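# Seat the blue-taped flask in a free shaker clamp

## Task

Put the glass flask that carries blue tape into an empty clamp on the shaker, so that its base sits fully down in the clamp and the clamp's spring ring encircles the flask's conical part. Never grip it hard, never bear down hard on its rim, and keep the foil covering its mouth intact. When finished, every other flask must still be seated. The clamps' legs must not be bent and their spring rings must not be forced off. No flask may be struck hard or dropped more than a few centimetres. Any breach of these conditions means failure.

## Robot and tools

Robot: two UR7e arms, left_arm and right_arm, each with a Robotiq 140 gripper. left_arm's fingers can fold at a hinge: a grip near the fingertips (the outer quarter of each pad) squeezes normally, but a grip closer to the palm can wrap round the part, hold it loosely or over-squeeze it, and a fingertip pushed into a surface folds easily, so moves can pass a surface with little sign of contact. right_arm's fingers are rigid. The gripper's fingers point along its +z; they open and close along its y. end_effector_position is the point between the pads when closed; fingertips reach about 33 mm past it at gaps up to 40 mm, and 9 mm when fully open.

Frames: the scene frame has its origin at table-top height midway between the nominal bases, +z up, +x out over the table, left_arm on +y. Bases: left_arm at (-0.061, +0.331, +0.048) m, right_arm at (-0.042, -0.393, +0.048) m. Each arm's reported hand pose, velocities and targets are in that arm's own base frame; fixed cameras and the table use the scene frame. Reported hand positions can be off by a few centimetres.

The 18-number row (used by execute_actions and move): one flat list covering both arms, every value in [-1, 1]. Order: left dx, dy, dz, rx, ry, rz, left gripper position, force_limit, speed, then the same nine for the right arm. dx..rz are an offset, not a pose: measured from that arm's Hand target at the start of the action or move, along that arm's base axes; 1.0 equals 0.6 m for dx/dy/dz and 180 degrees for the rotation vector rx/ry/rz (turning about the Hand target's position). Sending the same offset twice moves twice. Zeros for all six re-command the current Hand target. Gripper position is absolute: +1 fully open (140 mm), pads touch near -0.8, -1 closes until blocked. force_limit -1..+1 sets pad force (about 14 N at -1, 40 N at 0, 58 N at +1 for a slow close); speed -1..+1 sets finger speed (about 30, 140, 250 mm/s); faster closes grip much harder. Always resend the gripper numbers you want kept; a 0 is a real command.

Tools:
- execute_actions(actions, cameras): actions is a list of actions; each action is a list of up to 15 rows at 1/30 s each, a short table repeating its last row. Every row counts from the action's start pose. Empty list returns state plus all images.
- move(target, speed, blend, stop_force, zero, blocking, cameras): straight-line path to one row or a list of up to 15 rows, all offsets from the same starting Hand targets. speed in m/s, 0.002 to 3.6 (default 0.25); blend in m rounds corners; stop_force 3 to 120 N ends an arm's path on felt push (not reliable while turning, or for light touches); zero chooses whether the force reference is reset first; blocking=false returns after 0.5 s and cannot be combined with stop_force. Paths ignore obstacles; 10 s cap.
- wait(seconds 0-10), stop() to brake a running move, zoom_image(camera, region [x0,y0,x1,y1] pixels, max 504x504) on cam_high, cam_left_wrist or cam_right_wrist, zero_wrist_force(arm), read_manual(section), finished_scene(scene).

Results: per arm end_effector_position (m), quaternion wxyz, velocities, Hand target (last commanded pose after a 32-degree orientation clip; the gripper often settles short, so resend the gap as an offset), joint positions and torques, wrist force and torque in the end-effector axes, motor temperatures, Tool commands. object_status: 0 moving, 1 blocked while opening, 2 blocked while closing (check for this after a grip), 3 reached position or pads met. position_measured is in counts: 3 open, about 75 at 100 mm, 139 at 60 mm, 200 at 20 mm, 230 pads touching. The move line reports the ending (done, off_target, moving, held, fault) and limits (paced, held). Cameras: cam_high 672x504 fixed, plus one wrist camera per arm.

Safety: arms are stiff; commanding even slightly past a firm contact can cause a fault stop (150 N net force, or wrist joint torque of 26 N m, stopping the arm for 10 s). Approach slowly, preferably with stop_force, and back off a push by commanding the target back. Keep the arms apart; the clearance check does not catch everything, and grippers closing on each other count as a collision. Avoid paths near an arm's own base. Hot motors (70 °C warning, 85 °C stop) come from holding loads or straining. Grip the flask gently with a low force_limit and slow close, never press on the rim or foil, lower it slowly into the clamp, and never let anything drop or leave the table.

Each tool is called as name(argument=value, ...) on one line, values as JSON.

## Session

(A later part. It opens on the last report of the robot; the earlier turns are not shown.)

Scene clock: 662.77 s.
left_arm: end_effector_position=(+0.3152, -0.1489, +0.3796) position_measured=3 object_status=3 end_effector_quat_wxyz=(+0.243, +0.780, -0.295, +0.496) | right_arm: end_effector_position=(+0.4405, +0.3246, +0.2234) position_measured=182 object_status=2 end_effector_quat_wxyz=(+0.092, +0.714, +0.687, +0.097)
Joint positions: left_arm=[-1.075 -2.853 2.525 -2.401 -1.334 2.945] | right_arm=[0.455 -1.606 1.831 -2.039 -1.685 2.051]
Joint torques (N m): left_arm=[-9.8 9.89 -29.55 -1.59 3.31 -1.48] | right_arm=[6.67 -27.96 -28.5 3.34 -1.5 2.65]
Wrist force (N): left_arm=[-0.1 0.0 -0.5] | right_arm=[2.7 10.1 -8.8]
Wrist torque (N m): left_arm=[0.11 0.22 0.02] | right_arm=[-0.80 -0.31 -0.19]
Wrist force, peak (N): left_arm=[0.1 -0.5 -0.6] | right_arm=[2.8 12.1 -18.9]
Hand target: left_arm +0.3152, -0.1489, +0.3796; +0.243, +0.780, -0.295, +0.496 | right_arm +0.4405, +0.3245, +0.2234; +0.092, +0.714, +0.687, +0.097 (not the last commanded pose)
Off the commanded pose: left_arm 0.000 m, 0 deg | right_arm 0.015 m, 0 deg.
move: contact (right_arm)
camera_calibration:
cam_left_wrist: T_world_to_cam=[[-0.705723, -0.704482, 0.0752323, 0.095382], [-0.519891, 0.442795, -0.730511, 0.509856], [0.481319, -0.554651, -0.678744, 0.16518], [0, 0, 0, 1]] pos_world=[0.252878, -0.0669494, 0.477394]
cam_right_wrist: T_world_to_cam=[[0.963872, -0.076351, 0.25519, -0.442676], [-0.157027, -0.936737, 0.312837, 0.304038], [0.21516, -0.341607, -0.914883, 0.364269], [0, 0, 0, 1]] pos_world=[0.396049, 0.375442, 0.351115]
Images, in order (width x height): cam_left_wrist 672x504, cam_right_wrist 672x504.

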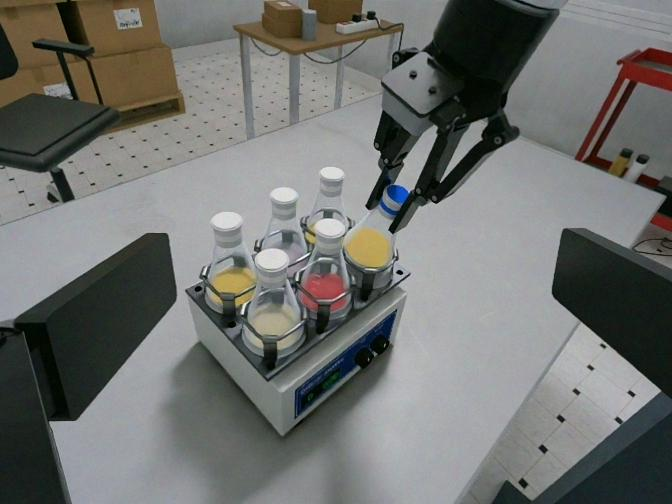

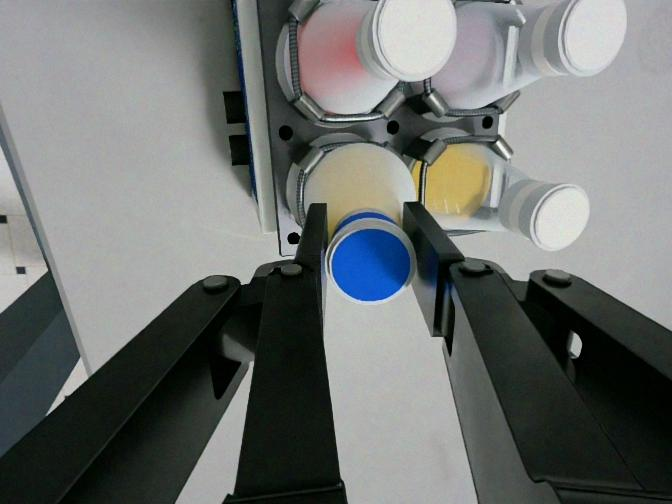

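move(target=[[0,0,0,0,0,0,1,1,1,0,0,0.001,0,0,0,-1,-1,-1],[0,0,0,0,0,0,1,1,1,-0.0067,0,0.001,0,0,0,-1,-1,-1]], speed=0.006, stop_force=25)

move(target=[0,0,0,0,0,0,1,1,1,0,0,-0.025,0,0,0,-1,-1,-1], speed=0.006, stop_force=30, cameras=["cam_left_wrist","cam_right_wrist"])

zoom_image(camera="cam_right_wrist", region=[270, 120, 450, 300])

zoom_image(camera="cam_left_wrist", region=[320, 160, 420, 300])

Scene clock: 675.47 s.
left_arm: end_effector_position=(+0.3152, -0.1489, +0.3796) position_measured=3 object_status=3 end_effector_quat_wxyz=(+0.243, +0.780, -0.295, +0.496) | right_arm: end_effector_position=(+0.4366, +0.3246, +0.2241) position_measured=182 object_status=2 end_effector_quat_wxyz=(+0.092, +0.714, +0.687, +0.097)
Joint positions: left_arm=[-1.075 -2.853 2.525 -2.401 -1.334 2.945] | right_arm=[0.459 -1.614 1.837 -2.037 -1.686 2.055]
Joint torques (N m): left_arm=[-9.75 10.13 -29.83 -1.57 3.31 -1.49] | right_arm=[15.2 -26.05 -1.76 5.7 1.75 2.84]
Wrist force (N): left_arm=[0.2 0.2 -0.6] | right_arm=[0.6 24.5 -8.1]
Wrist torque (N m): left_arm=[0.15 0.15 0.03] | right_arm=[-2.21 -0.38 -0.28]
Wrist force, peak (N): left_arm=[0.4 -0.3 -0.7] | right_arm=[0.4 24.6 -7.9]
Hand target: left_arm +0.3152, -0.1489, +0.3796; +0.243, +0.780, -0.295, +0.496 | right_arm +0.4365, +0.3245, +0.2240; +0.092, +0.714, +0.687, +0.097
Off the commanded pose: left_arm 0.000 m, 0 deg | right_arm 0.000 m, 0 deg.
move: done

Scene clock: 677.20 s.
left_arm: end_effector_position=(+0.3152, -0.1489, +0.3796) position_measured=3 object_status=3 end_effector_quat_wxyz=(+0.243, +0.780, -0.295, +0.496) | right_arm: end_effector_position=(+0.4386, +0.3256, +0.2227) position_measured=182 object_status=2 end_effector_quat_wxyz=(+0.093, +0.714, +0.686, +0.101)
Joint positions: left_arm=[-1.075 -2.853 2.525 -2.401 -1.334 2.945] | right_arm=[0.459 -1.612 1.843 -2.052 -1.686 2.055]
Joint torques (N m): left_arm=[-10.01 10.12 -29.5 -1.64 3.29 -1.48] | right_arm=[9.72 -19.03 -15.64 6.77 2.37 2.53]
Wrist force (N): left_arm=[0.1 -0.1 -0.3] | right_arm=[0.7 16.9 -27.2]
Wrist torque (N m): left_arm=[0.09 0.18 0.03] | right_arm=[-1.01 -0.53 -0.18]
Wrist force, peak (N): left_arm=[0.0 -0.2 -0.7] | right_arm=[1.9 20.6 -40.4]
Hand target: left_arm +0.3152, -0.1489, +0.3796; +0.243, +0.780, -0.295, +0.496 | right_arm +0.4383, +0.3255, +0.2225; +0.093, +0.714, +0.687, +0.100 (not the last commanded pose)
Off the commanded pose: left_arm 0.000 m, 0 deg | right_arm 0.014 m, 1 deg.
move: contact (right_arm)
camera_calibration:
cam_left_wrist: T_world_to_cam=[[-0.705723, -0.704482, 0.0752323, 0.095382], [-0.519891, 0.442795, -0.730511, 0.509856], [0.481319, -0.554651, -0.678744, 0.16518], [0, 0, 0, 1]] pos_world=[0.252878, -0.0669494, 0.477394]
cam_right_wrist: T_world_to_cam=[[0.961835, -0.0772792, 0.262489, -0.441018], [-0.159391, -0.93797, 0.307906, 0.307512], [0.222413, -0.337993, -0.914491, 0.360001], [0, 0, 0, 1]] pos_world=[0.393132, 0.376033, 0.350295]
Images, in order (width x height): cam_left_wrist 672x504, cam_right_wrist 672x504.

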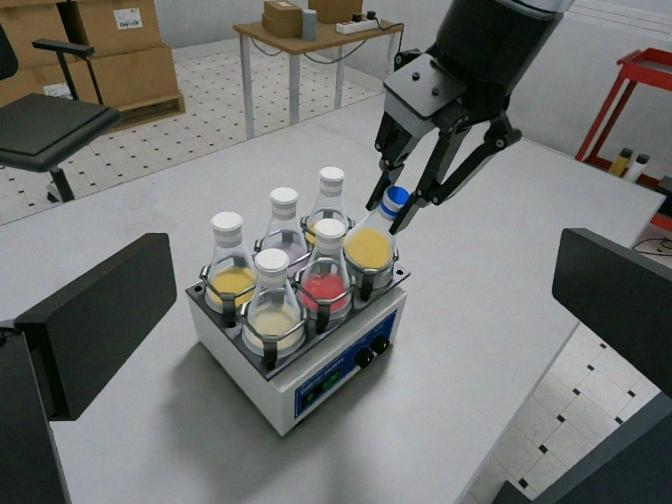

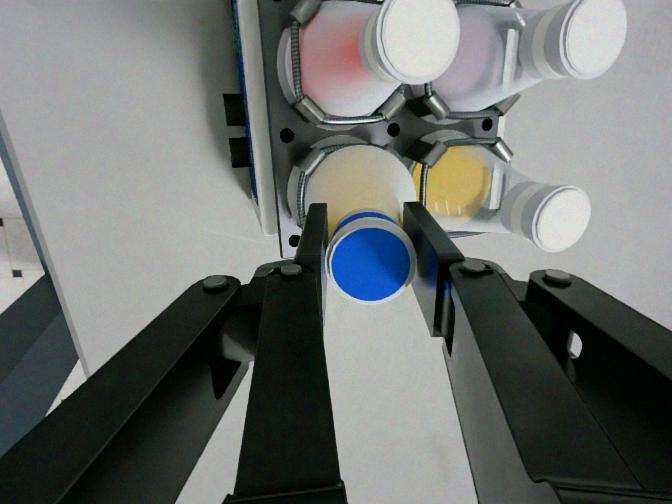

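Scaled by 2.800 from the camera's 672x504 image, which has a finer 960x720 frame.

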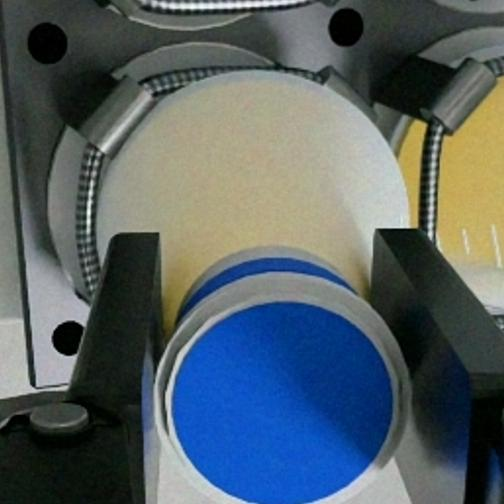

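Scaled by 3.600 from the camera's 672x504 image, which has a finer 960x720 frame.

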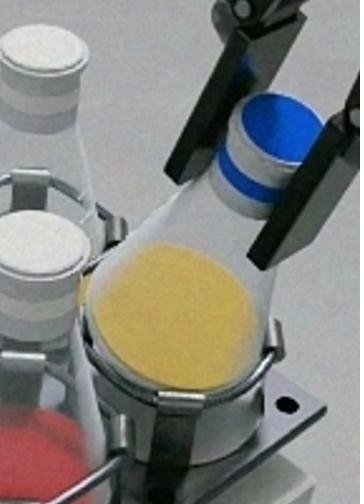

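move(target=[[0,0,0,0,0,0,1,1,1,0,0,0.02,0,0,0,-1,-1,-1],[0,0,0,0,0,0,1,1,1,0.042,-0.0017,0.0183,-0.0014,0.0869,0,-1,-1,-1]], speed=0.03)

move(target=[0,0,0,0,0,0,1,1,1,0,0,-0.04,0,0,0,-1,-1,-1], speed=0.006, stop_force=30, cameras=["cam_left_wrist","cam_right_wrist"])

zoom_image(camera="cam_right_wrist", region=[270, 120, 450, 300])

zoom_image(camera="cam_left_wrist", region=[320, 160, 420, 300])

Scene clock: 727.60 s.
left_arm: end_effector_position=(+0.3152, -0.1489, +0.3796) position_measured=3 object_status=3 end_effector_quat_wxyz=(+0.243, +0.780, -0.295, +0.496) | right_arm: end_effector_position=(+0.4635, +0.3244, +0.2335) position_measured=182 object_status=2 end_effector_quat_wxyz=(+0.000, +0.721, +0.693, +0.001)
Joint positions: left_arm=[-1.075 -2.853 2.525 -2.401 -1.334 2.945] | right_arm=[0.373 -1.431 1.53 -1.672 -1.57 1.983]
Joint torques (N m): left_arm=[-9.81 10.26 -29.24 -1.64 3.25 -1.44] | right_arm=[-10.03 -20.1 -36.48 -0.84 2.84 -2.6]
Wrist force (N): left_arm=[0.0 0.1 -0.5] | right_arm=[-0.4 0.3 -1.9]
Wrist torque (N m): left_arm=[0.11 0.19 0.03] | right_arm=[0.21 -0.45 -0.11]
Wrist force, peak (N): left_arm=[0.2 0.1 -0.8] | right_arm=[0.9 17.1 -27.4]
Hand target: left_arm +0.3152, -0.1489, +0.3796; +0.243, +0.780, -0.295, +0.496 | right_arm +0.4635, +0.3244, +0.2335; +0.000, +0.721, +0.693, +0.001
Off the commanded pose: left_arm 0.000 m, 0 deg | right_arm 0.000 m, 0 deg.
move: done

Scene clock: 729.97 s.
left_arm: end_effector_position=(+0.3152, -0.1489, +0.3796) position_measured=3 object_status=3 end_effector_quat_wxyz=(+0.243, +0.780, -0.295, +0.496) | right_arm: end_effector_position=(+0.4636, +0.3245, +0.2272) position_measured=182 object_status=2 end_effector_quat_wxyz=(+0.000, +0.721, +0.693, +0.001)
Joint positions: left_arm=[-1.075 -2.853 2.525 -2.401 -1.334 2.945] | right_arm=[0.372 -1.429 1.545 -1.688 -1.57 1.983]
Joint torques (N m): left_arm=[-9.86 9.7 -30.26 -1.65 3.41 -1.53] | right_arm=[-10.19 -30.7 -25.49 2.04 -4.66 -2.61]
Wrist force (N): left_arm=[0.2 0.1 -0.5] | right_arm=[6.9 5.1 -21.0]
Wrist torque (N m): left_arm=[0.12 0.15 0.03] | right_arm=[0.17 -0.36 -0.06]
Wrist force, peak (N): left_arm=[0.2 -0.2 -0.8] | right_arm=[9.7 4.3 -34.6]
Hand target: left_arm +0.3152, -0.1489, +0.3796; +0.243, +0.780, -0.295, +0.496 | right_arm +0.4636, +0.3245, +0.2272; +0.000, +0.721, +0.693, +0.001 (not the last commanded pose)
Off the commanded pose: left_arm 0.000 m, 0 deg | right_arm 0.018 m, 0 deg.
move: contact (right_arm)
camera_calibration:
cam_left_wrist: T_world_to_cam=[[-0.705723, -0.704482, 0.0752323, 0.095382], [-0.519891, 0.442795, -0.730511, 0.509856], [0.481319, -0.554651, -0.678744, 0.16518], [0, 0, 0, 1]] pos_world=[0.252878, -0.0669494, 0.477394]
cam_right_wrist: T_world_to_cam=[[0.997039, -0.0765838, -0.0069725, -0.421625], [-0.0695259, -0.936456, 0.343826, 0.258789], [-0.032861, -0.342324, -0.939007, 0.483428], [0, 0, 0, 1]] pos_world=[0.454255, 0.375544, 0.362024]
Images, in order (width x height): cam_left_wrist 672x504, cam_right_wrist 672x504.

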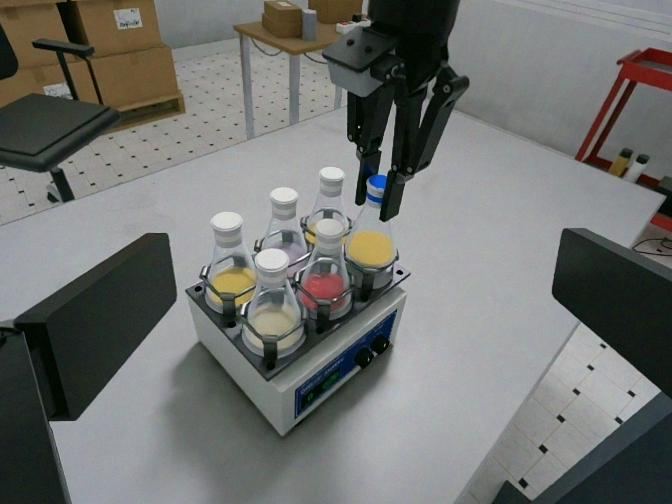

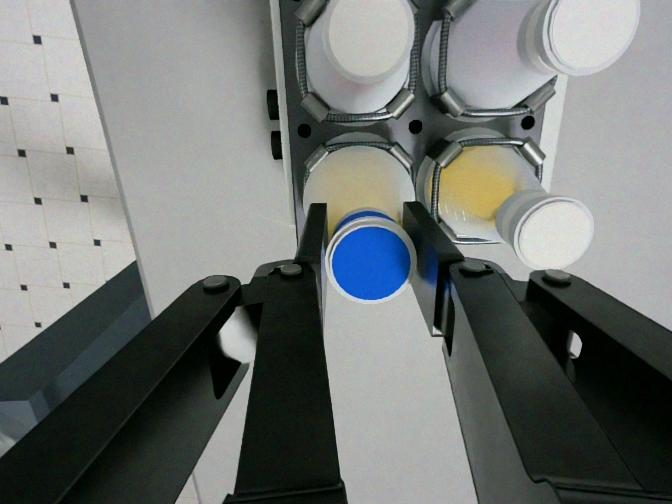

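Scaled by 2.800 from the camera's 672x504 image, which has a finer 960x720 frame.

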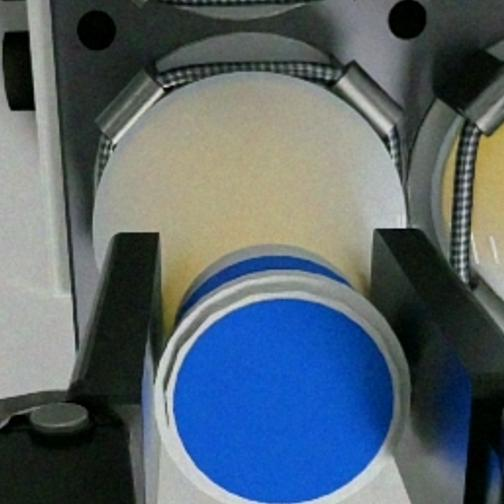

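Scaled by 3.600 from the camera's 672x504 image, which has a finer 960x720 frame.

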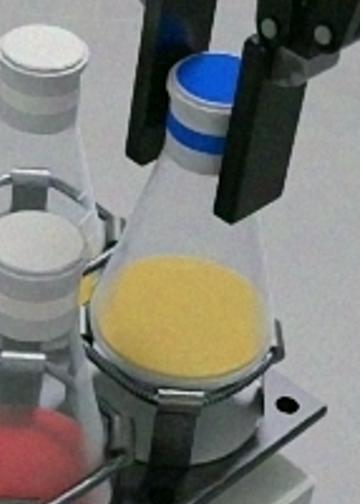

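move(target=[[0,0,0,0,0,0,1,1,1,0,0,0.004,0,0,0,-1,-1,-1],[0,0,0,0,0,0,1,1,1,0.001,0.0009,0.003,0,0,0,-1,-1,-1]], speed=0.01)

move(target=[0,0,0,0,0,0,1,1,1,0,0,-0.04,0,0,0,-1,-1,-1], speed=0.006, stop_force=45, cameras=["cam_left_wrist","cam_right_wrist"])

zoom_image(camera="cam_right_wrist", region=[270, 120, 450, 300])

zoom_image(camera="cam_left_wrist", region=[320, 160, 420, 300])

Scene clock: 742.00 s.
left_arm: end_effector_position=(+0.3152, -0.1489, +0.3796) position_measured=3 object_status=3 end_effector_quat_wxyz=(+0.243, +0.780, -0.295, +0.496) | right_arm: end_effector_position=(+0.4642, +0.3249, +0.2291) position_measured=182 object_status=2 end_effector_quat_wxyz=(+0.000, +0.721, +0.693, +0.001)
Joint positions: left_arm=[-1.075 -2.853 2.525 -2.401 -1.334 2.945] | right_arm=[0.373 -1.428 1.538 -1.683 -1.57 1.983]
Joint torques (N m): left_arm=[-9.69 10.22 -29.33 -1.61 3.29 -1.55] | right_arm=[8.49 -20.42 -37.47 -5.46 1.76 2.6]
Wrist force (N): left_arm=[0.1 -0.1 -0.4] | right_arm=[-0.6 0.3 -2.0]
Wrist torque (N m): left_arm=[0.08 0.18 0.03] | right_arm=[0.20 -0.42 -0.12]
Wrist force, peak (N): left_arm=[0.1 -0.4 -0.7] | right_arm=[7.0 5.3 -21.4]
Hand target: left_arm +0.3152, -0.1489, +0.3796; +0.243, +0.780, -0.295, +0.496 | right_arm +0.4642, +0.3251, +0.2290; +0.000, +0.721, +0.693, +0.001
Off the commanded pose: left_arm 0.000 m, 0 deg | right_arm 0.000 m, 0 deg.
move: done

Scene clock: 743.67 s.
left_arm: end_effector_position=(+0.3152, -0.1489, +0.3796) position_measured=3 object_status=3 end_effector_quat_wxyz=(+0.243, +0.780, -0.295, +0.496) | right_arm: end_effector_position=(+0.4643, +0.3252, +0.2258) position_measured=182 object_status=2 end_effector_quat_wxyz=(+0.000, +0.721, +0.693, +0.001)
Joint positions: left_arm=[-1.075 -2.853 2.525 -2.401 -1.334 2.945] | right_arm=[0.373 -1.427 1.546 -1.692 -1.57 1.983]
Joint torques (N m): left_arm=[-9.98 9.96 -29.56 -1.53 3.29 -1.49] | right_arm=[0.67 -15.89 -13.98 4.9 -4.04 2.44]
Wrist force (N): left_arm=[0.3 0.0 -0.1] | right_arm=[11.3 3.2 -42.1]
Wrist torque (N m): left_arm=[0.10 0.14 0.03] | right_arm=[0.44 -0.31 -0.06]
Wrist force, peak (N): left_arm=[-0.2 -0.1 -0.8] | right_arm=[13.6 1.4 -54.1]
Hand target: left_arm +0.3152, -0.1489, +0.3796; +0.243, +0.780, -0.295, +0.496 | right_arm +0.4643, +0.3252, +0.2258; +0.000, +0.721, +0.693, +0.001 (not the last commanded pose)
Off the commanded pose: left_arm 0.000 m, 0 deg | right_arm 0.021 m, 0 deg.
move: contact (right_arm)
camera_calibration:
cam_left_wrist: T_world_to_cam=[[-0.705723, -0.704482, 0.0752323, 0.095382], [-0.519891, 0.442795, -0.730511, 0.509856], [0.481319, -0.554651, -0.678744, 0.16518], [0, 0, 0, 1]] pos_world=[0.252878, -0.0669494, 0.477394]
cam_right_wrist: T_world_to_cam=[[0.997049, -0.0764941, -0.00650491, -0.422493], [-0.0696173, -0.936614, 0.343377, 0.260143], [-0.0323589, -0.341911, -0.939175, 0.482017], [0, 0, 0, 1]] pos_world=[0.454954, 0.376143, 0.360623]
Images, in order (width x height): cam_left_wrist 672x504, cam_right_wrist 672x504.

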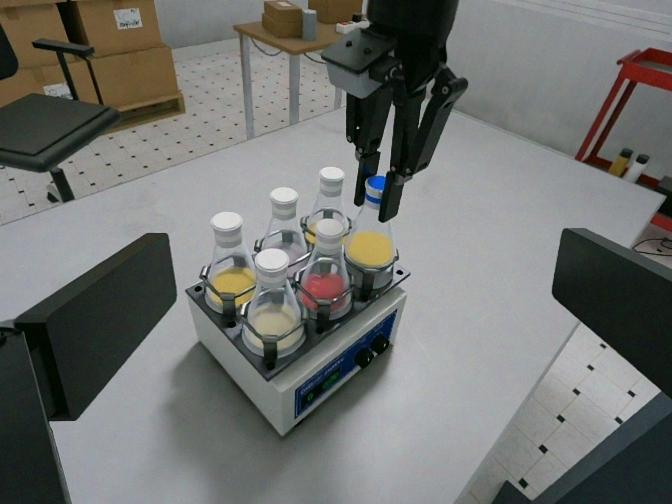

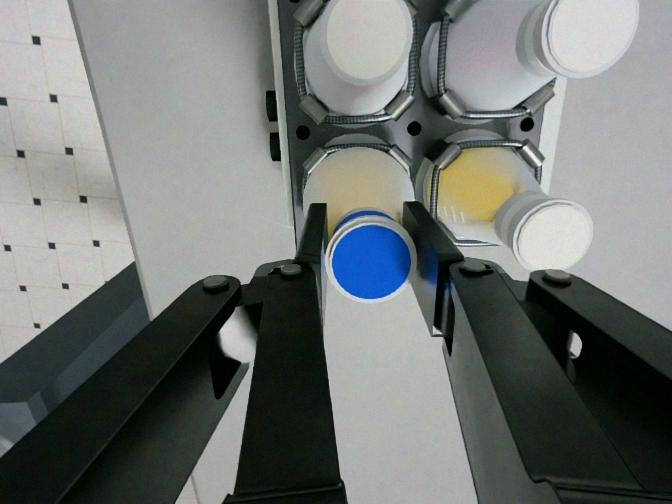

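Scaled by 2.800 from the camera's 672x504 image, which has a finer 960x720 frame.

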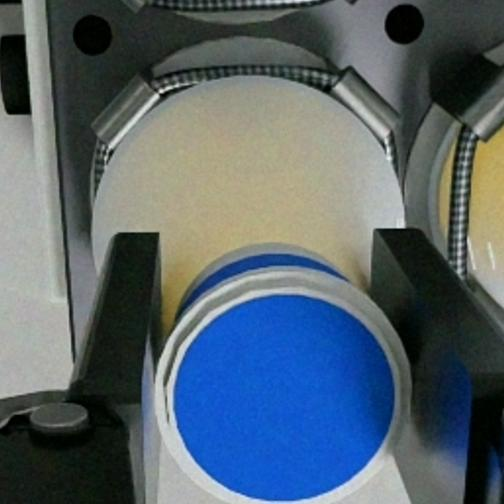

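Scaled by 3.600 from the camera's 672x504 image, which has a finer 960x720 frame.

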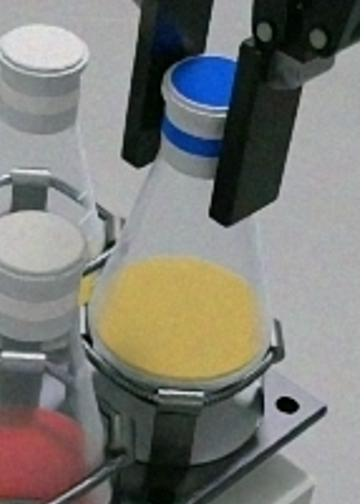

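move(target=[[0,0,0,0,0,0,1,1,1,0,0,0.004,0,0,0,-1,-1,-1],[0,0,0,0,0,0,1,1,1,0,0.0018,0.003,0,0,0,-1,-1,-1]], speed=0.01)

move(target=[0,0,0,0,0,0,1,1,1,0,0,-0.04,0,0,0,-1,-1,-1], speed=0.006, stop_force=58, cameras=["cam_left_wrist","cam_right_wrist"])

zoom_image(camera="cam_right_wrist", region=[270, 120, 450, 300])

zoom_image(camera="cam_left_wrist", region=[320, 160, 420, 300])

Scene clock: 750.33 s.
left_arm: end_effector_position=(+0.3152, -0.1489, +0.3796) position_measured=3 object_status=3 end_effector_quat_wxyz=(+0.243, +0.780, -0.295, +0.496) | right_arm: end_effector_position=(+0.4643, +0.3261, +0.2277) position_measured=182 object_status=2 end_effector_quat_wxyz=(+0.000, +0.721, +0.693, +0.001)
Joint positions: left_arm=[-1.075 -2.853 2.525 -2.401 -1.334 2.945] | right_arm=[0.375 -1.426 1.54 -1.687 -1.57 1.985]
Joint torques (N m): left_arm=[-10.16 9.9 -29.32 -1.51 3.3 -1.36] | right_arm=[8.99 -20.08 -36.63 -5.6 -0.51 2.53]
Wrist force (N): left_arm=[0.1 -0.1 -0.4] | right_arm=[-1.2 0.9 -4.0]
Wrist torque (N m): left_arm=[0.07 0.17 0.04] | right_arm=[0.28 -0.54 -0.18]
Wrist force, peak (N): left_arm=[0.2 -0.3 -0.9] | right_arm=[11.5 3.0 -42.3]
Hand target: left_arm +0.3152, -0.1489, +0.3796; +0.243, +0.780, -0.295, +0.496 | right_arm +0.4643, +0.3263, +0.2276; +0.000, +0.721, +0.693, +0.001
Off the commanded pose: left_arm 0.000 m, 0 deg | right_arm 0.000 m, 0 deg.
move: done

Scene clock: 751.80 s.
left_arm: end_effector_position=(+0.3152, -0.1489, +0.3796) position_measured=3 object_status=3 end_effector_quat_wxyz=(+0.243, +0.780, -0.295, +0.496) | right_arm: end_effector_position=(+0.4644, +0.3263, +0.2255) position_measured=182 object_status=2 end_effector_quat_wxyz=(+0.000, +0.721, +0.693, +0.002)
Joint positions: left_arm=[-1.075 -2.853 2.525 -2.401 -1.334 2.945] | right_arm=[0.375 -1.426 1.545 -1.693 -1.57 1.985]
Joint torques (N m): left_arm=[-10.45 9.52 -29.01 -1.59 3.26 -1.42] | right_arm=[5.82 -6.13 -11.55 4.62 2.14 2.74]
Wrist force (N): left_arm=[0.2 0.1 -0.6] | right_arm=[0.0 3.3 -52.9]
Wrist torque (N m): left_arm=[0.12 0.17 0.03] | right_arm=[0.47 -0.59 -0.17]
Wrist force, peak (N): left_arm=[0.3 -0.2 -0.6] | right_arm=[-0.4 1.0 -66.2]
Hand target: left_arm +0.3152, -0.1489, +0.3796; +0.243, +0.780, -0.295, +0.496 | right_arm +0.4644, +0.3263, +0.2255; +0.000, +0.721, +0.693, +0.002 (not the last commanded pose)
Off the commanded pose: left_arm 0.000 m, 0 deg | right_arm 0.022 m, 0 deg.
move: contact (right_arm)
camera_calibration:
cam_left_wrist: T_world_to_cam=[[-0.705723, -0.704482, 0.0752323, 0.095382], [-0.519891, 0.442795, -0.730511, 0.509856], [0.481319, -0.554651, -0.678744, 0.16518], [0, 0, 0, 1]] pos_world=[0.252878, -0.0669494, 0.477394]
cam_right_wrist: T_world_to_cam=[[0.997052, -0.0764987, -0.00597763, -0.422598], [-0.069806, -0.936644, 0.343257, 0.261383], [-0.0318576, -0.341828, -0.939223, 0.481962], [0, 0, 0, 1]] pos_world=[0.454953, 0.377242, 0.360422]
Images, in order (width x height): cam_left_wrist 672x504, cam_right_wrist 672x504.

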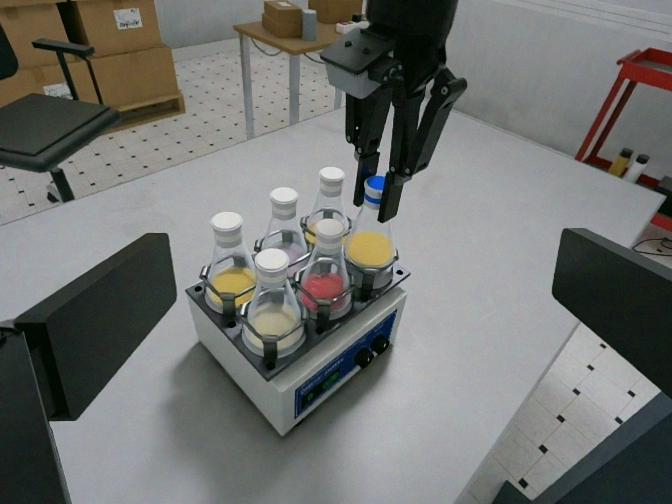

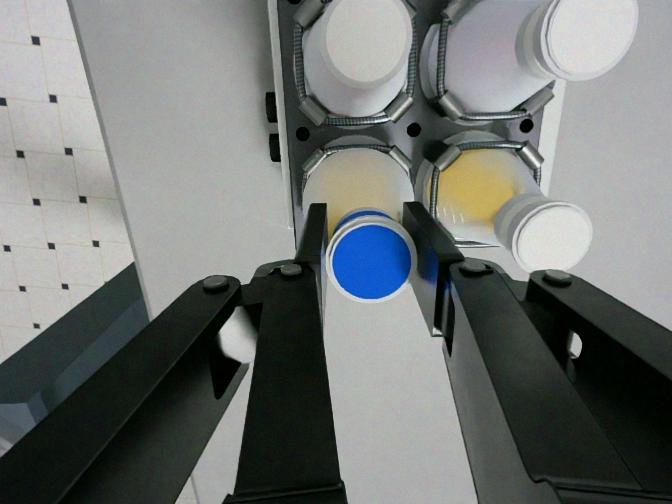

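Scaled by 2.800 from the camera's 672x504 image, which has a finer 960x720 frame.

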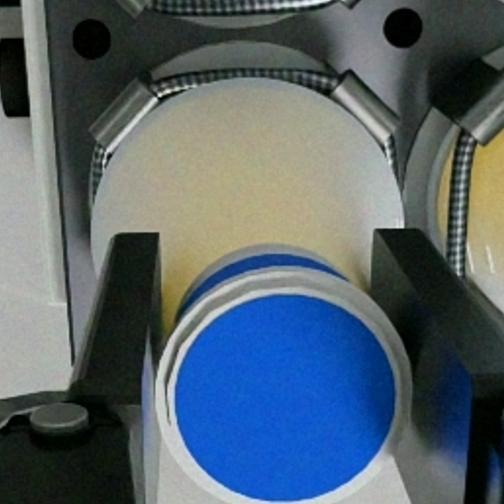

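Scaled by 3.600 from the camera's 672x504 image, which has a finer 960x720 frame.

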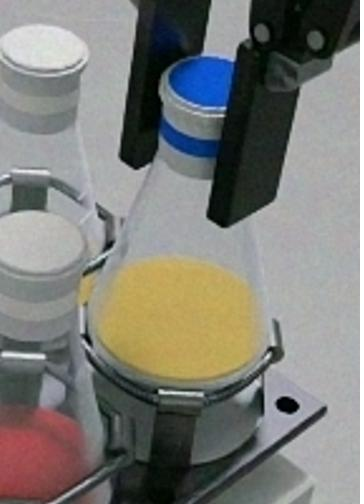

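move(target=[[0,0,0,0,0,0,1,1,1,0,0,0.02,0,0,0,-1,-1,-1],[0,0,0,0,0,0,1,1,1,-0.0398,-0.0005,0.013,0,-0.0833,0,-1,-1,-1],[0,0,0,0,0,0,1,1,1,-0.0398,-0.0005,-0.001,0,-0.0833,0,-1,-1,-1],[0,0,0,0,0,0,1,1,1,-0.0463,-0.0005,-0.001,0,-0.0833,0,-1,-1,-1]], speed=[0.03,0.03,0.01,0.006])

move(target=[0,0,0,0,0,0,1,1,1,0,0,-0.03,0,0,0,-1,-1,-1], speed=0.006, stop_force=42, cameras=["cam_left_wrist","cam_right_wrist"])

zoom_image(camera="cam_right_wrist", region=[270, 120, 450, 300])

zoom_image(camera="cam_left_wrist", region=[320, 160, 420, 300])

Scene clock: 805.43 s.
left_arm: end_effector_position=(+0.3152, -0.1489, +0.3796) position_measured=3 object_status=3 end_effector_quat_wxyz=(+0.243, +0.780, -0.295, +0.496) | right_arm: end_effector_position=(+0.4369, +0.3261, +0.2251) position_measured=182 object_status=2 end_effector_quat_wxyz=(+0.091, +0.715, +0.687, +0.096)
Joint positions: left_arm=[-1.075 -2.853 2.525 -2.401 -1.334 2.945] | right_arm=[0.461 -1.61 1.83 -2.03 -1.685 2.057]
Joint torques (N m): left_arm=[-10.24 9.68 -29.42 -1.53 3.36 -1.33] | right_arm=[12.15 -25.42 -0.23 6.53 0.34 2.9]
Wrist force (N): left_arm=[0.3 -0.2 -0.4] | right_arm=[4.0 23.3 -10.8]
Wrist torque (N m): left_arm=[0.06 0.15 0.03] | right_arm=[-2.16 -0.22 -0.46]
Wrist force, peak (N): left_arm=[0.3 -0.1 -0.8] | right_arm=[-0.3 3.6 -53.0]
Hand target: left_arm +0.3152, -0.1489, +0.3796; +0.243, +0.780, -0.295, +0.496 | right_arm +0.4366, +0.3260, +0.2249; +0.091, +0.715, +0.687, +0.096
Off the commanded pose: left_arm 0.000 m, 0 deg | right_arm 0.000 m, 0 deg.
move: done

Scene clock: 808.13 s.
left_arm: end_effector_position=(+0.3152, -0.1489, +0.3796) position_measured=3 object_status=3 end_effector_quat_wxyz=(+0.243, +0.780, -0.295, +0.496) | right_arm: end_effector_position=(+0.4383, +0.3269, +0.2167) position_measured=182 object_status=2 end_effector_quat_wxyz=(+0.092, +0.714, +0.687, +0.099)
Joint positions: left_arm=[-1.075 -2.853 2.525 -2.401 -1.334 2.945] | right_arm=[0.461 -1.605 1.849 -2.061 -1.685 2.057]
Joint torques (N m): left_arm=[-9.74 9.98 -29.27 -1.58 3.34 -1.31] | right_arm=[-4.29 -4.23 -10.79 6.7 4.15 1.73]
Wrist force (N): left_arm=[0.2 0.2 -0.4] | right_arm=[-4.0 11.0 -46.5]
Wrist torque (N m): left_arm=[0.13 0.16 0.03] | right_arm=[-1.58 -0.53 -0.15]
Wrist force, peak (N): left_arm=[0.0 -0.2 -0.7] | right_arm=[-2.5 13.0 -64.6]
Hand target: left_arm +0.3152, -0.1489, +0.3796; +0.243, +0.780, -0.295, +0.496 | right_arm +0.4381, +0.3267, +0.2166; +0.091, +0.714, +0.687, +0.099 (not the last commanded pose)
Off the commanded pose: left_arm 0.000 m, 0 deg | right_arm 0.010 m, 0 deg.
move: contact (right_arm)
camera_calibration:
cam_left_wrist: T_world_to_cam=[[-0.705723, -0.704482, 0.0752323, 0.095382], [-0.519891, 0.442795, -0.730511, 0.509856], [0.481319, -0.554651, -0.678744, 0.16518], [0, 0, 0, 1]] pos_world=[0.252878, -0.0669494, 0.477394]
cam_right_wrist: T_world_to_cam=[[0.963049, -0.0772494, 0.258011, -0.438729], [-0.158183, -0.937578, 0.309718, 0.309428], [0.21798, -0.339087, -0.915153, 0.357474], [0, 0, 0, 1]] pos_world=[0.393541, 0.377436, 0.344505]
Images, in order (width x height): cam_left_wrist 672x504, cam_right_wrist 672x504.

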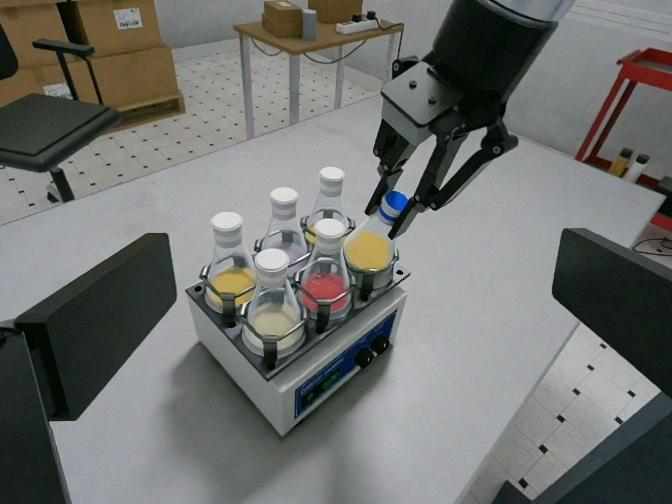

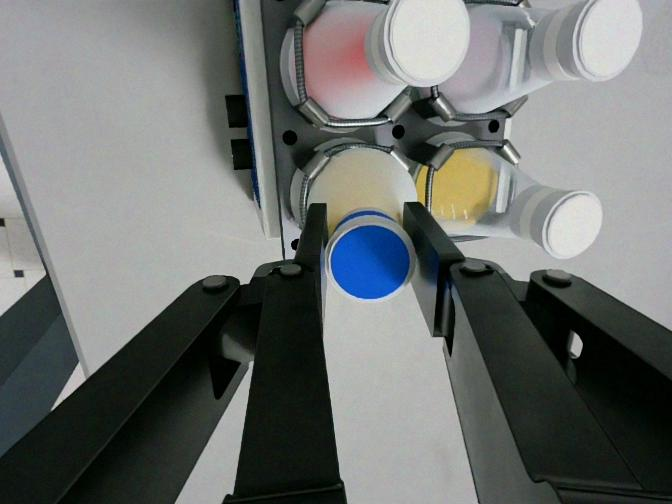

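Scaled by 2.800 from the camera's 672x504 image, which has a finer 960x720 frame.

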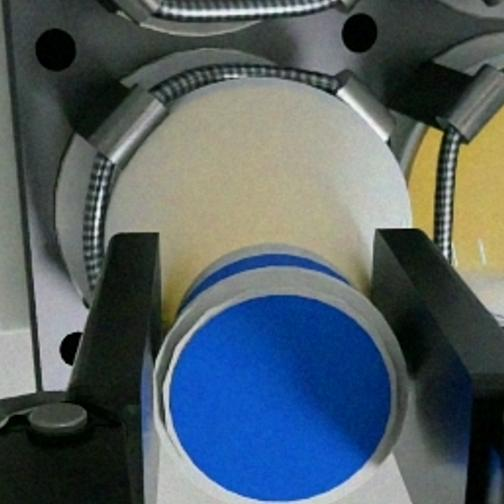

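Scaled by 3.600 from the camera's 672x504 image, which has a finer 960x720 frame.

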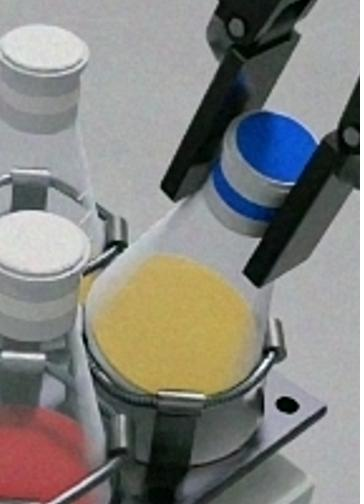

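move(target=[[0,0,0,0,0,0,1,1,1,0,0,0.0015,0,0,0,-1,-1,-1],[0,0,0,0,0,0,1,1,1,-0.003,-0.0005,0.001,0,0,0,-1,-1,-1]], speed=0.006)

move(target=[0,0,0,0,0,0,1,1,1,0,0,-0.02,0,0,0,-1,-1,-1], speed=0.006, stop_force=40, cameras=["cam_left_wrist","cam_right_wrist"])

zoom_image(camera="cam_right_wrist", region=[270, 120, 450, 300])

zoom_image(camera="cam_left_wrist", region=[320, 160, 420, 300])

Scene clock: 821.30 s.
left_arm: end_effector_position=(+0.3152, -0.1489, +0.3796) position_measured=3 object_status=3 end_effector_quat_wxyz=(+0.243, +0.780, -0.295, +0.496) | right_arm: end_effector_position=(+0.4364, +0.3265, +0.2173) position_measured=182 object_status=2 end_effector_quat_wxyz=(+0.092, +0.714, +0.687, +0.099)
Joint positions: left_arm=[-1.075 -2.853 2.525 -2.401 -1.334 2.945] | right_arm=[0.462 -1.609 1.851 -2.058 -1.686 2.059]
Joint torques (N m): left_arm=[-10.21 9.76 -29.11 -1.45 3.42 -1.31] | right_arm=[13.59 -23.47 3.27 4.51 1.3 2.86]
Wrist force (N): left_arm=[0.1 -0.1 -0.4] | right_arm=[2.8 26.0 -13.1]
Wrist torque (N m): left_arm=[0.07 0.18 0.03] | right_arm=[-2.31 -0.48 -0.29]
Wrist force, peak (N): left_arm=[0.4 -0.4 -0.7] | right_arm=[-3.8 11.0 -46.8]
Hand target: left_arm +0.3152, -0.1489, +0.3796; +0.243, +0.780, -0.295, +0.496 | right_arm +0.4363, +0.3264, +0.2172; +0.091, +0.714, +0.687, +0.099
Off the commanded pose: left_arm 0.000 m, 0 deg | right_arm 0.000 m, 0 deg.
move: done

Scene clock: 822.87 s.
left_arm: end_effector_position=(+0.3152, -0.1489, +0.3796) position_measured=3 object_status=3 end_effector_quat_wxyz=(+0.243, +0.780, -0.295, +0.496) | right_arm: end_effector_position=(+0.4374, +0.3270, +0.2162) position_measured=182 object_status=2 end_effector_quat_wxyz=(+0.092, +0.714, +0.686, +0.101)
Joint positions: left_arm=[-1.075 -2.853 2.525 -2.401 -1.334 2.945] | right_arm=[0.462 -1.608 1.855 -2.067 -1.686 2.059]
Joint torques (N m): left_arm=[-9.96 10.28 -28.6 -1.55 3.3 -1.26] | right_arm=[-0.72 -6.87 -9.65 6.72 2.99 2.57]
Wrist force (N): left_arm=[0.3 0.0 -0.4] | right_arm=[-1.9 9.3 -48.1]
Wrist torque (N m): left_arm=[0.09 0.15 0.03] | right_arm=[-1.67 -0.62 -0.10]
Wrist force, peak (N): left_arm=[0.0 -0.1 -0.8] | right_arm=[0.8 13.0 -61.8]
Hand target: left_arm +0.3152, -0.1489, +0.3796; +0.243, +0.780, -0.295, +0.496 | right_arm +0.4371, +0.3269, +0.2161; +0.092, +0.714, +0.686, +0.100 (not the last commanded pose)
Off the commanded pose: left_arm 0.000 m, 0 deg | right_arm 0.011 m, 0 deg.
move: contact (right_arm)
camera_calibration:
cam_left_wrist: T_world_to_cam=[[-0.705723, -0.704482, 0.0752323, 0.095382], [-0.519891, 0.442795, -0.730511, 0.509856], [0.481319, -0.554651, -0.678744, 0.16518], [0, 0, 0, 1]] pos_world=[0.252878, -0.0669494, 0.477394]
cam_right_wrist: T_world_to_cam=[[0.962203, -0.0775987, 0.261044, -0.437805], [-0.159127, -0.938089, 0.307681, 0.310561], [0.221007, -0.337591, -0.91498, 0.355377], [0, 0, 0, 1]] pos_world=[0.392135, 0.377333, 0.343896]
Images, in order (width x height): cam_left_wrist 672x504, cam_right_wrist 672x504.

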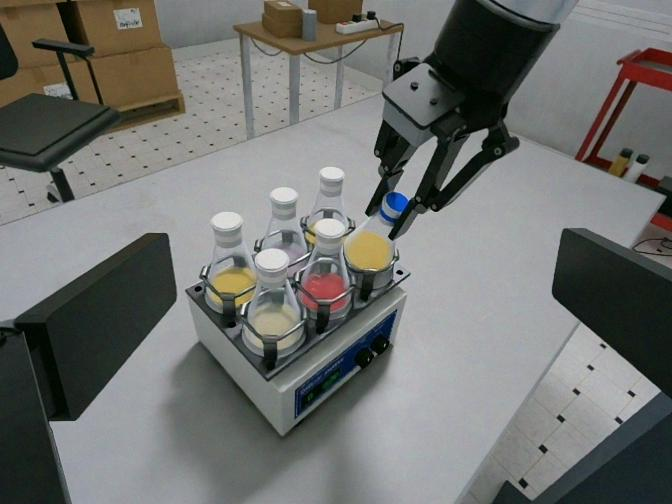

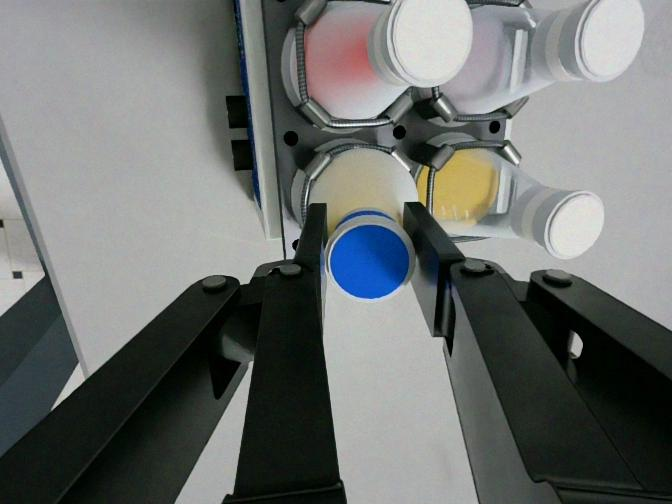

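Scaled by 2.800 from the camera's 672x504 image, which has a finer 960x720 frame.

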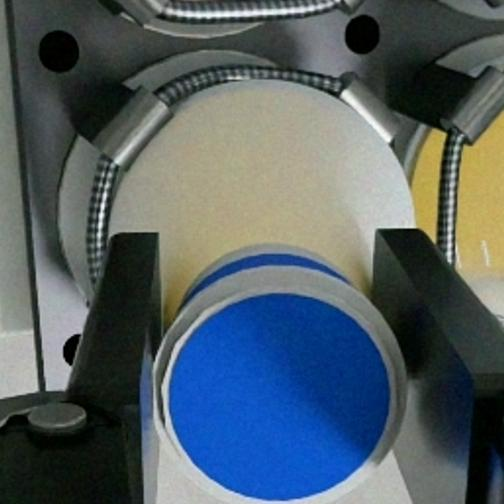

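Scaled by 3.600 from the camera's 672x504 image, which has a finer 960x720 frame.

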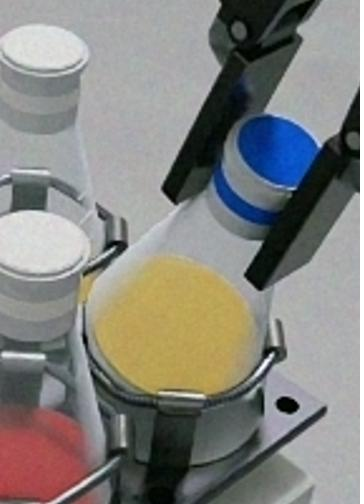

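move(target=[[0,0,0,0,0,0,1,1,1,0.005,0,0.03,0,0,0,-1,-1,-1],[0,0,0,0,0,0,1,1,1,0.0232,0.005,0.19,-0.0014,0.087,0,-1,-1,-1],[0,0,0,0,0,0,1,1,1,0.0268,-0.3663,0.19,-0.0014,0.087,0,-1,-1,-1],[0,0,0,0,0,0,1,1,1,0.0268,-0.3663,-0.235,-0.0014,0.087,0,-1,-1,-1]], speed=[0.03,0.1,0.2,0.12], blend=0.01)

move(target=[0,0,0,0,0,0,1,1,1,0,0,-0.05,0,0,0,-1,-1,-1], speed=0.01, stop_force=3, cameras=["cam_right_wrist"])

Scene clock: 858.53 s.
left_arm: end_effector_position=(+0.3152, -0.1489, +0.3796) position_measured=3 object_status=3 end_effector_quat_wxyz=(+0.243, +0.780, -0.295, +0.496) | right_arm: end_effector_position=(+0.4532, +0.1071, +0.0751) position_measured=182 object_status=2 end_effector_quat_wxyz=(-0.001, +0.721, +0.693, +0.001)
Joint positions: left_arm=[-1.075 -2.853 2.525 -2.401 -1.334 2.945] | right_arm=[-0.06 -1.548 2.086 -2.109 -1.569 1.551]
Joint torques (N m): left_arm=[-10.09 9.81 -29.11 -1.48 3.31 -1.29] | right_arm=[6.24 -11.42 -14.63 -5.52 2.65 2.24]
Wrist force (N): left_arm=[-0.1 -0.1 -0.5] | right_arm=[-0.5 0.8 -1.9]
Wrist torque (N m): left_arm=[0.07 0.23 0.03] | right_arm=[0.32 -0.41 -0.10]
Wrist force, peak (N): left_arm=[0.2 0.0 -0.8] | right_arm=[-2.0 9.8 -48.4]
Hand target: left_arm +0.3152, -0.1489, +0.3796; +0.243, +0.780, -0.295, +0.496 | right_arm +0.4532, +0.1071, +0.0751; -0.001, +0.721, +0.693, +0.001
Off the commanded pose: left_arm 0.000 m, 0 deg | right_arm 0.000 m, 0 deg.
move: done; blend cut to 0.0091 m at target 1

Scene clock: 861.40 s.
left_arm: end_effector_position=(+0.3152, -0.1489, +0.3796) position_measured=3 object_status=3 end_effector_quat_wxyz=(+0.243, +0.780, -0.295, +0.496) | right_arm: end_effector_position=(+0.4532, +0.1071, +0.0588) position_measured=182 object_status=2 end_effector_quat_wxyz=(-0.001, +0.721, +0.693, +0.001)
Joint positions: left_arm=[-1.075 -2.853 2.525 -2.401 -1.334 2.945] | right_arm=[-0.06 -1.524 2.111 -2.157 -1.569 1.551]
Joint torques (N m): left_arm=[-10.38 10.33 -28.8 -1.5 3.37 -1.22] | right_arm=[7.35 -33.92 -33.98 -1.88 1.78 2.57]
Wrist force (N): left_arm=[-0.1 -0.3 -0.3] | right_arm=[-0.3 0.6 -1.6]
Wrist torque (N m): left_arm=[0.04 0.21 0.04] | right_arm=[0.28 -0.45 -0.10]
Wrist force, peak (N): left_arm=[0.4 0.2 -0.6] | right_arm=[-1.6 0.8 -14.6]
Hand target: left_arm +0.3152, -0.1489, +0.3796; +0.243, +0.780, -0.295, +0.496 | right_arm +0.4532, +0.1071, +0.0588; -0.001, +0.721, +0.693, +0.001 (not the last commanded pose)
Off the commanded pose: left_arm 0.000 m, 0 deg | right_arm 0.014 m, 0 deg.
move: contact (right_arm)
camera_calibration:
cam_right_wrist: T_world_to_cam=[[0.996994, -0.0769747, -0.00886606, -0.42894], [-0.069248, -0.936508, 0.343741, 0.112175], [-0.0347625, -0.342093, -0.939023, 0.251418], [0, 0, 0, 1]] pos_world=[0.444159, 0.158044, 0.193725]
Images, in order (width x height): cam_right_wrist 672x504.

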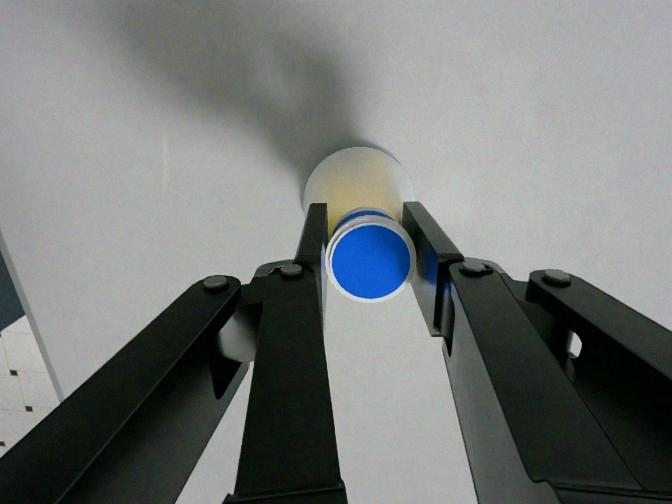

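move(target=[[0,0,0.0003,0,0,0,1,1,1,0,0,0.0,0,0,0,0,-1,-1],[0,0,0.0003,0,0,0,1,1,1,0,0,0.09,0,0,0.26,0,-1,-1]], speed=0.1, cameras=["cam_right_wrist"])

zoom_image(camera="cam_right_wrist", region=[250, 130, 490, 330])

Scene clock: 872.90 s.
left_arm: end_effector_position=(+0.3152, -0.1489, +0.3798) position_measured=3 object_status=3 end_effector_quat_wxyz=(+0.243, +0.780, -0.295, +0.496) | right_arm: end_effector_position=(+0.4532, +0.1071, +0.1128) position_measured=129 object_status=3 end_effector_quat_wxyz=(-0.001, +0.387, +0.922, +0.000)
Joint positions: left_arm=[-1.075 -2.853 2.525 -2.4 -1.334 2.945] | right_arm=[-0.059 -1.594 2.023 -1.999 -1.57 0.735]
Joint torques (N m): left_arm=[-9.95 25.83 -29.74 -1.62 3.28 -1.5] | right_arm=[-7.13 -32.26 -34.12 -0.44 2.39 -2.72]
Wrist force (N): left_arm=[-0.2 -0.1 -0.4] | right_arm=[-0.5 0.6 -2.7]
Wrist torque (N m): left_arm=[0.07 0.24 0.03] | right_arm=[0.29 -0.45 -0.11]
Wrist force, peak (N): left_arm=[0.4 0.0 -0.7] | right_arm=[-0.6 0.8 -3.0]
Hand target: left_arm +0.3152, -0.1489, +0.3798; +0.243, +0.780, -0.295, +0.496 | right_arm +0.4532, +0.1071, +0.1128; -0.001, +0.387, +0.922, +0.000
Off the commanded pose: left_arm 0.000 m, 0 deg | right_arm 0.000 m, 0 deg.
move: done
camera_calibration:
cam_right_wrist: T_world_to_cam=[[0.738614, 0.674069, -0.00896456, -0.391812], [0.635265, -0.691521, 0.343856, -0.251862], [0.225584, -0.259672, -0.938979, 0.175226], [0, 0, 0, 1]] pos_world=[0.409869, 0.135442, 0.247626]
Images, in order (width x height): cam_right_wrist 672x504.

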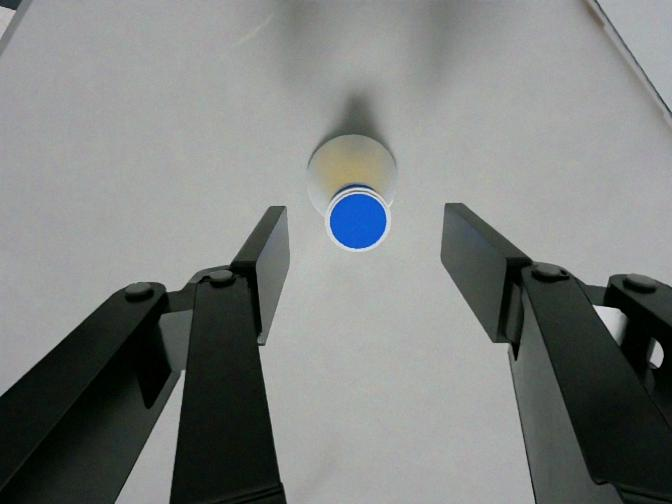

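Scaled by 2.100 from the camera's 672x504 image, which has a finer 960x720 frame.

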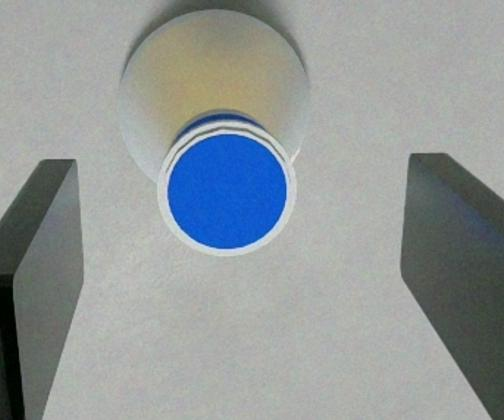

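move(target=[[0,0,0,0,0,0,1,1,1,-0.0033,-0.005,0,0,0,0,0,-1,-1],[0,0,0,0,0,0,1,1,1,-0.0033,-0.005,-0.0915,0,0,0,0,-1,-1]], speed=0.08, cameras=["cam_right_wrist"])

zoom_image(camera="cam_right_wrist", region=[250, 130, 490, 330])

Scene clock: 887.70 s.
left_arm: end_effector_position=(+0.3152, -0.1489, +0.3798) position_measured=3 object_status=3 end_effector_quat_wxyz=(+0.243, +0.780, -0.295, +0.496) | right_arm: end_effector_position=(+0.4512, +0.1041, +0.0579) position_measured=129 object_status=3 end_effector_quat_wxyz=(-0.001, +0.387, +0.922, +0.000)
Joint positions: left_arm=[-1.075 -2.853 2.525 -2.4 -1.334 2.945] | right_arm=[-0.066 -1.528 2.117 -2.158 -1.57 0.728]
Joint torques (N m): left_arm=[-8.65 25.82 -29.93 -1.79 2.99 -1.33] | right_arm=[1.45 -11.54 -13.4 -5.63 0.49 -0.11]
Wrist force (N): left_arm=[0.2 -0.1 -0.4] | right_arm=[-0.4 0.9 -2.4]
Wrist torque (N m): left_arm=[0.09 0.17 0.03] | right_arm=[0.34 -0.45 -0.11]
Wrist force, peak (N): left_arm=[0.2 -0.4 -0.8] | right_arm=[-0.4 0.5 -3.9]
Hand target: left_arm +0.3152, -0.1489, +0.3798; +0.243, +0.780, -0.295, +0.496 | right_arm +0.4512, +0.1041, +0.0579; -0.001, +0.387, +0.922, +0.000
Off the commanded pose: left_arm 0.000 m, 0 deg | right_arm 0.000 m, 0 deg.
move: done
camera_calibration:
cam_right_wrist: T_world_to_cam=[[0.738581, 0.674107, -0.0088389, -0.388752], [0.635299, -0.691554, 0.343727, -0.233876], [0.225596, -0.259486, -0.939028, 0.123395], [0, 0, 0, 1]] pos_world=[0.407869, 0.132342, 0.192825]
Images, in order (width x height): cam_right_wrist 672x504.

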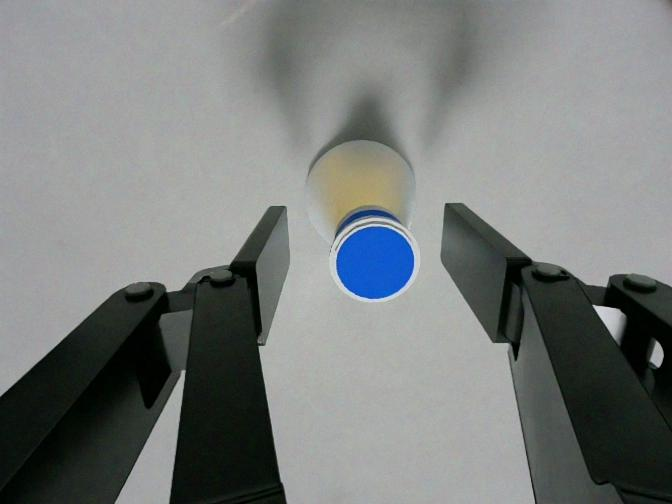

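Scaled by 2.100 from the camera's 672x504 image, which has a finer 960x720 frame.

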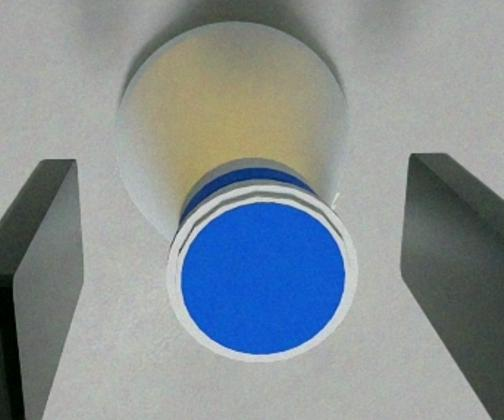

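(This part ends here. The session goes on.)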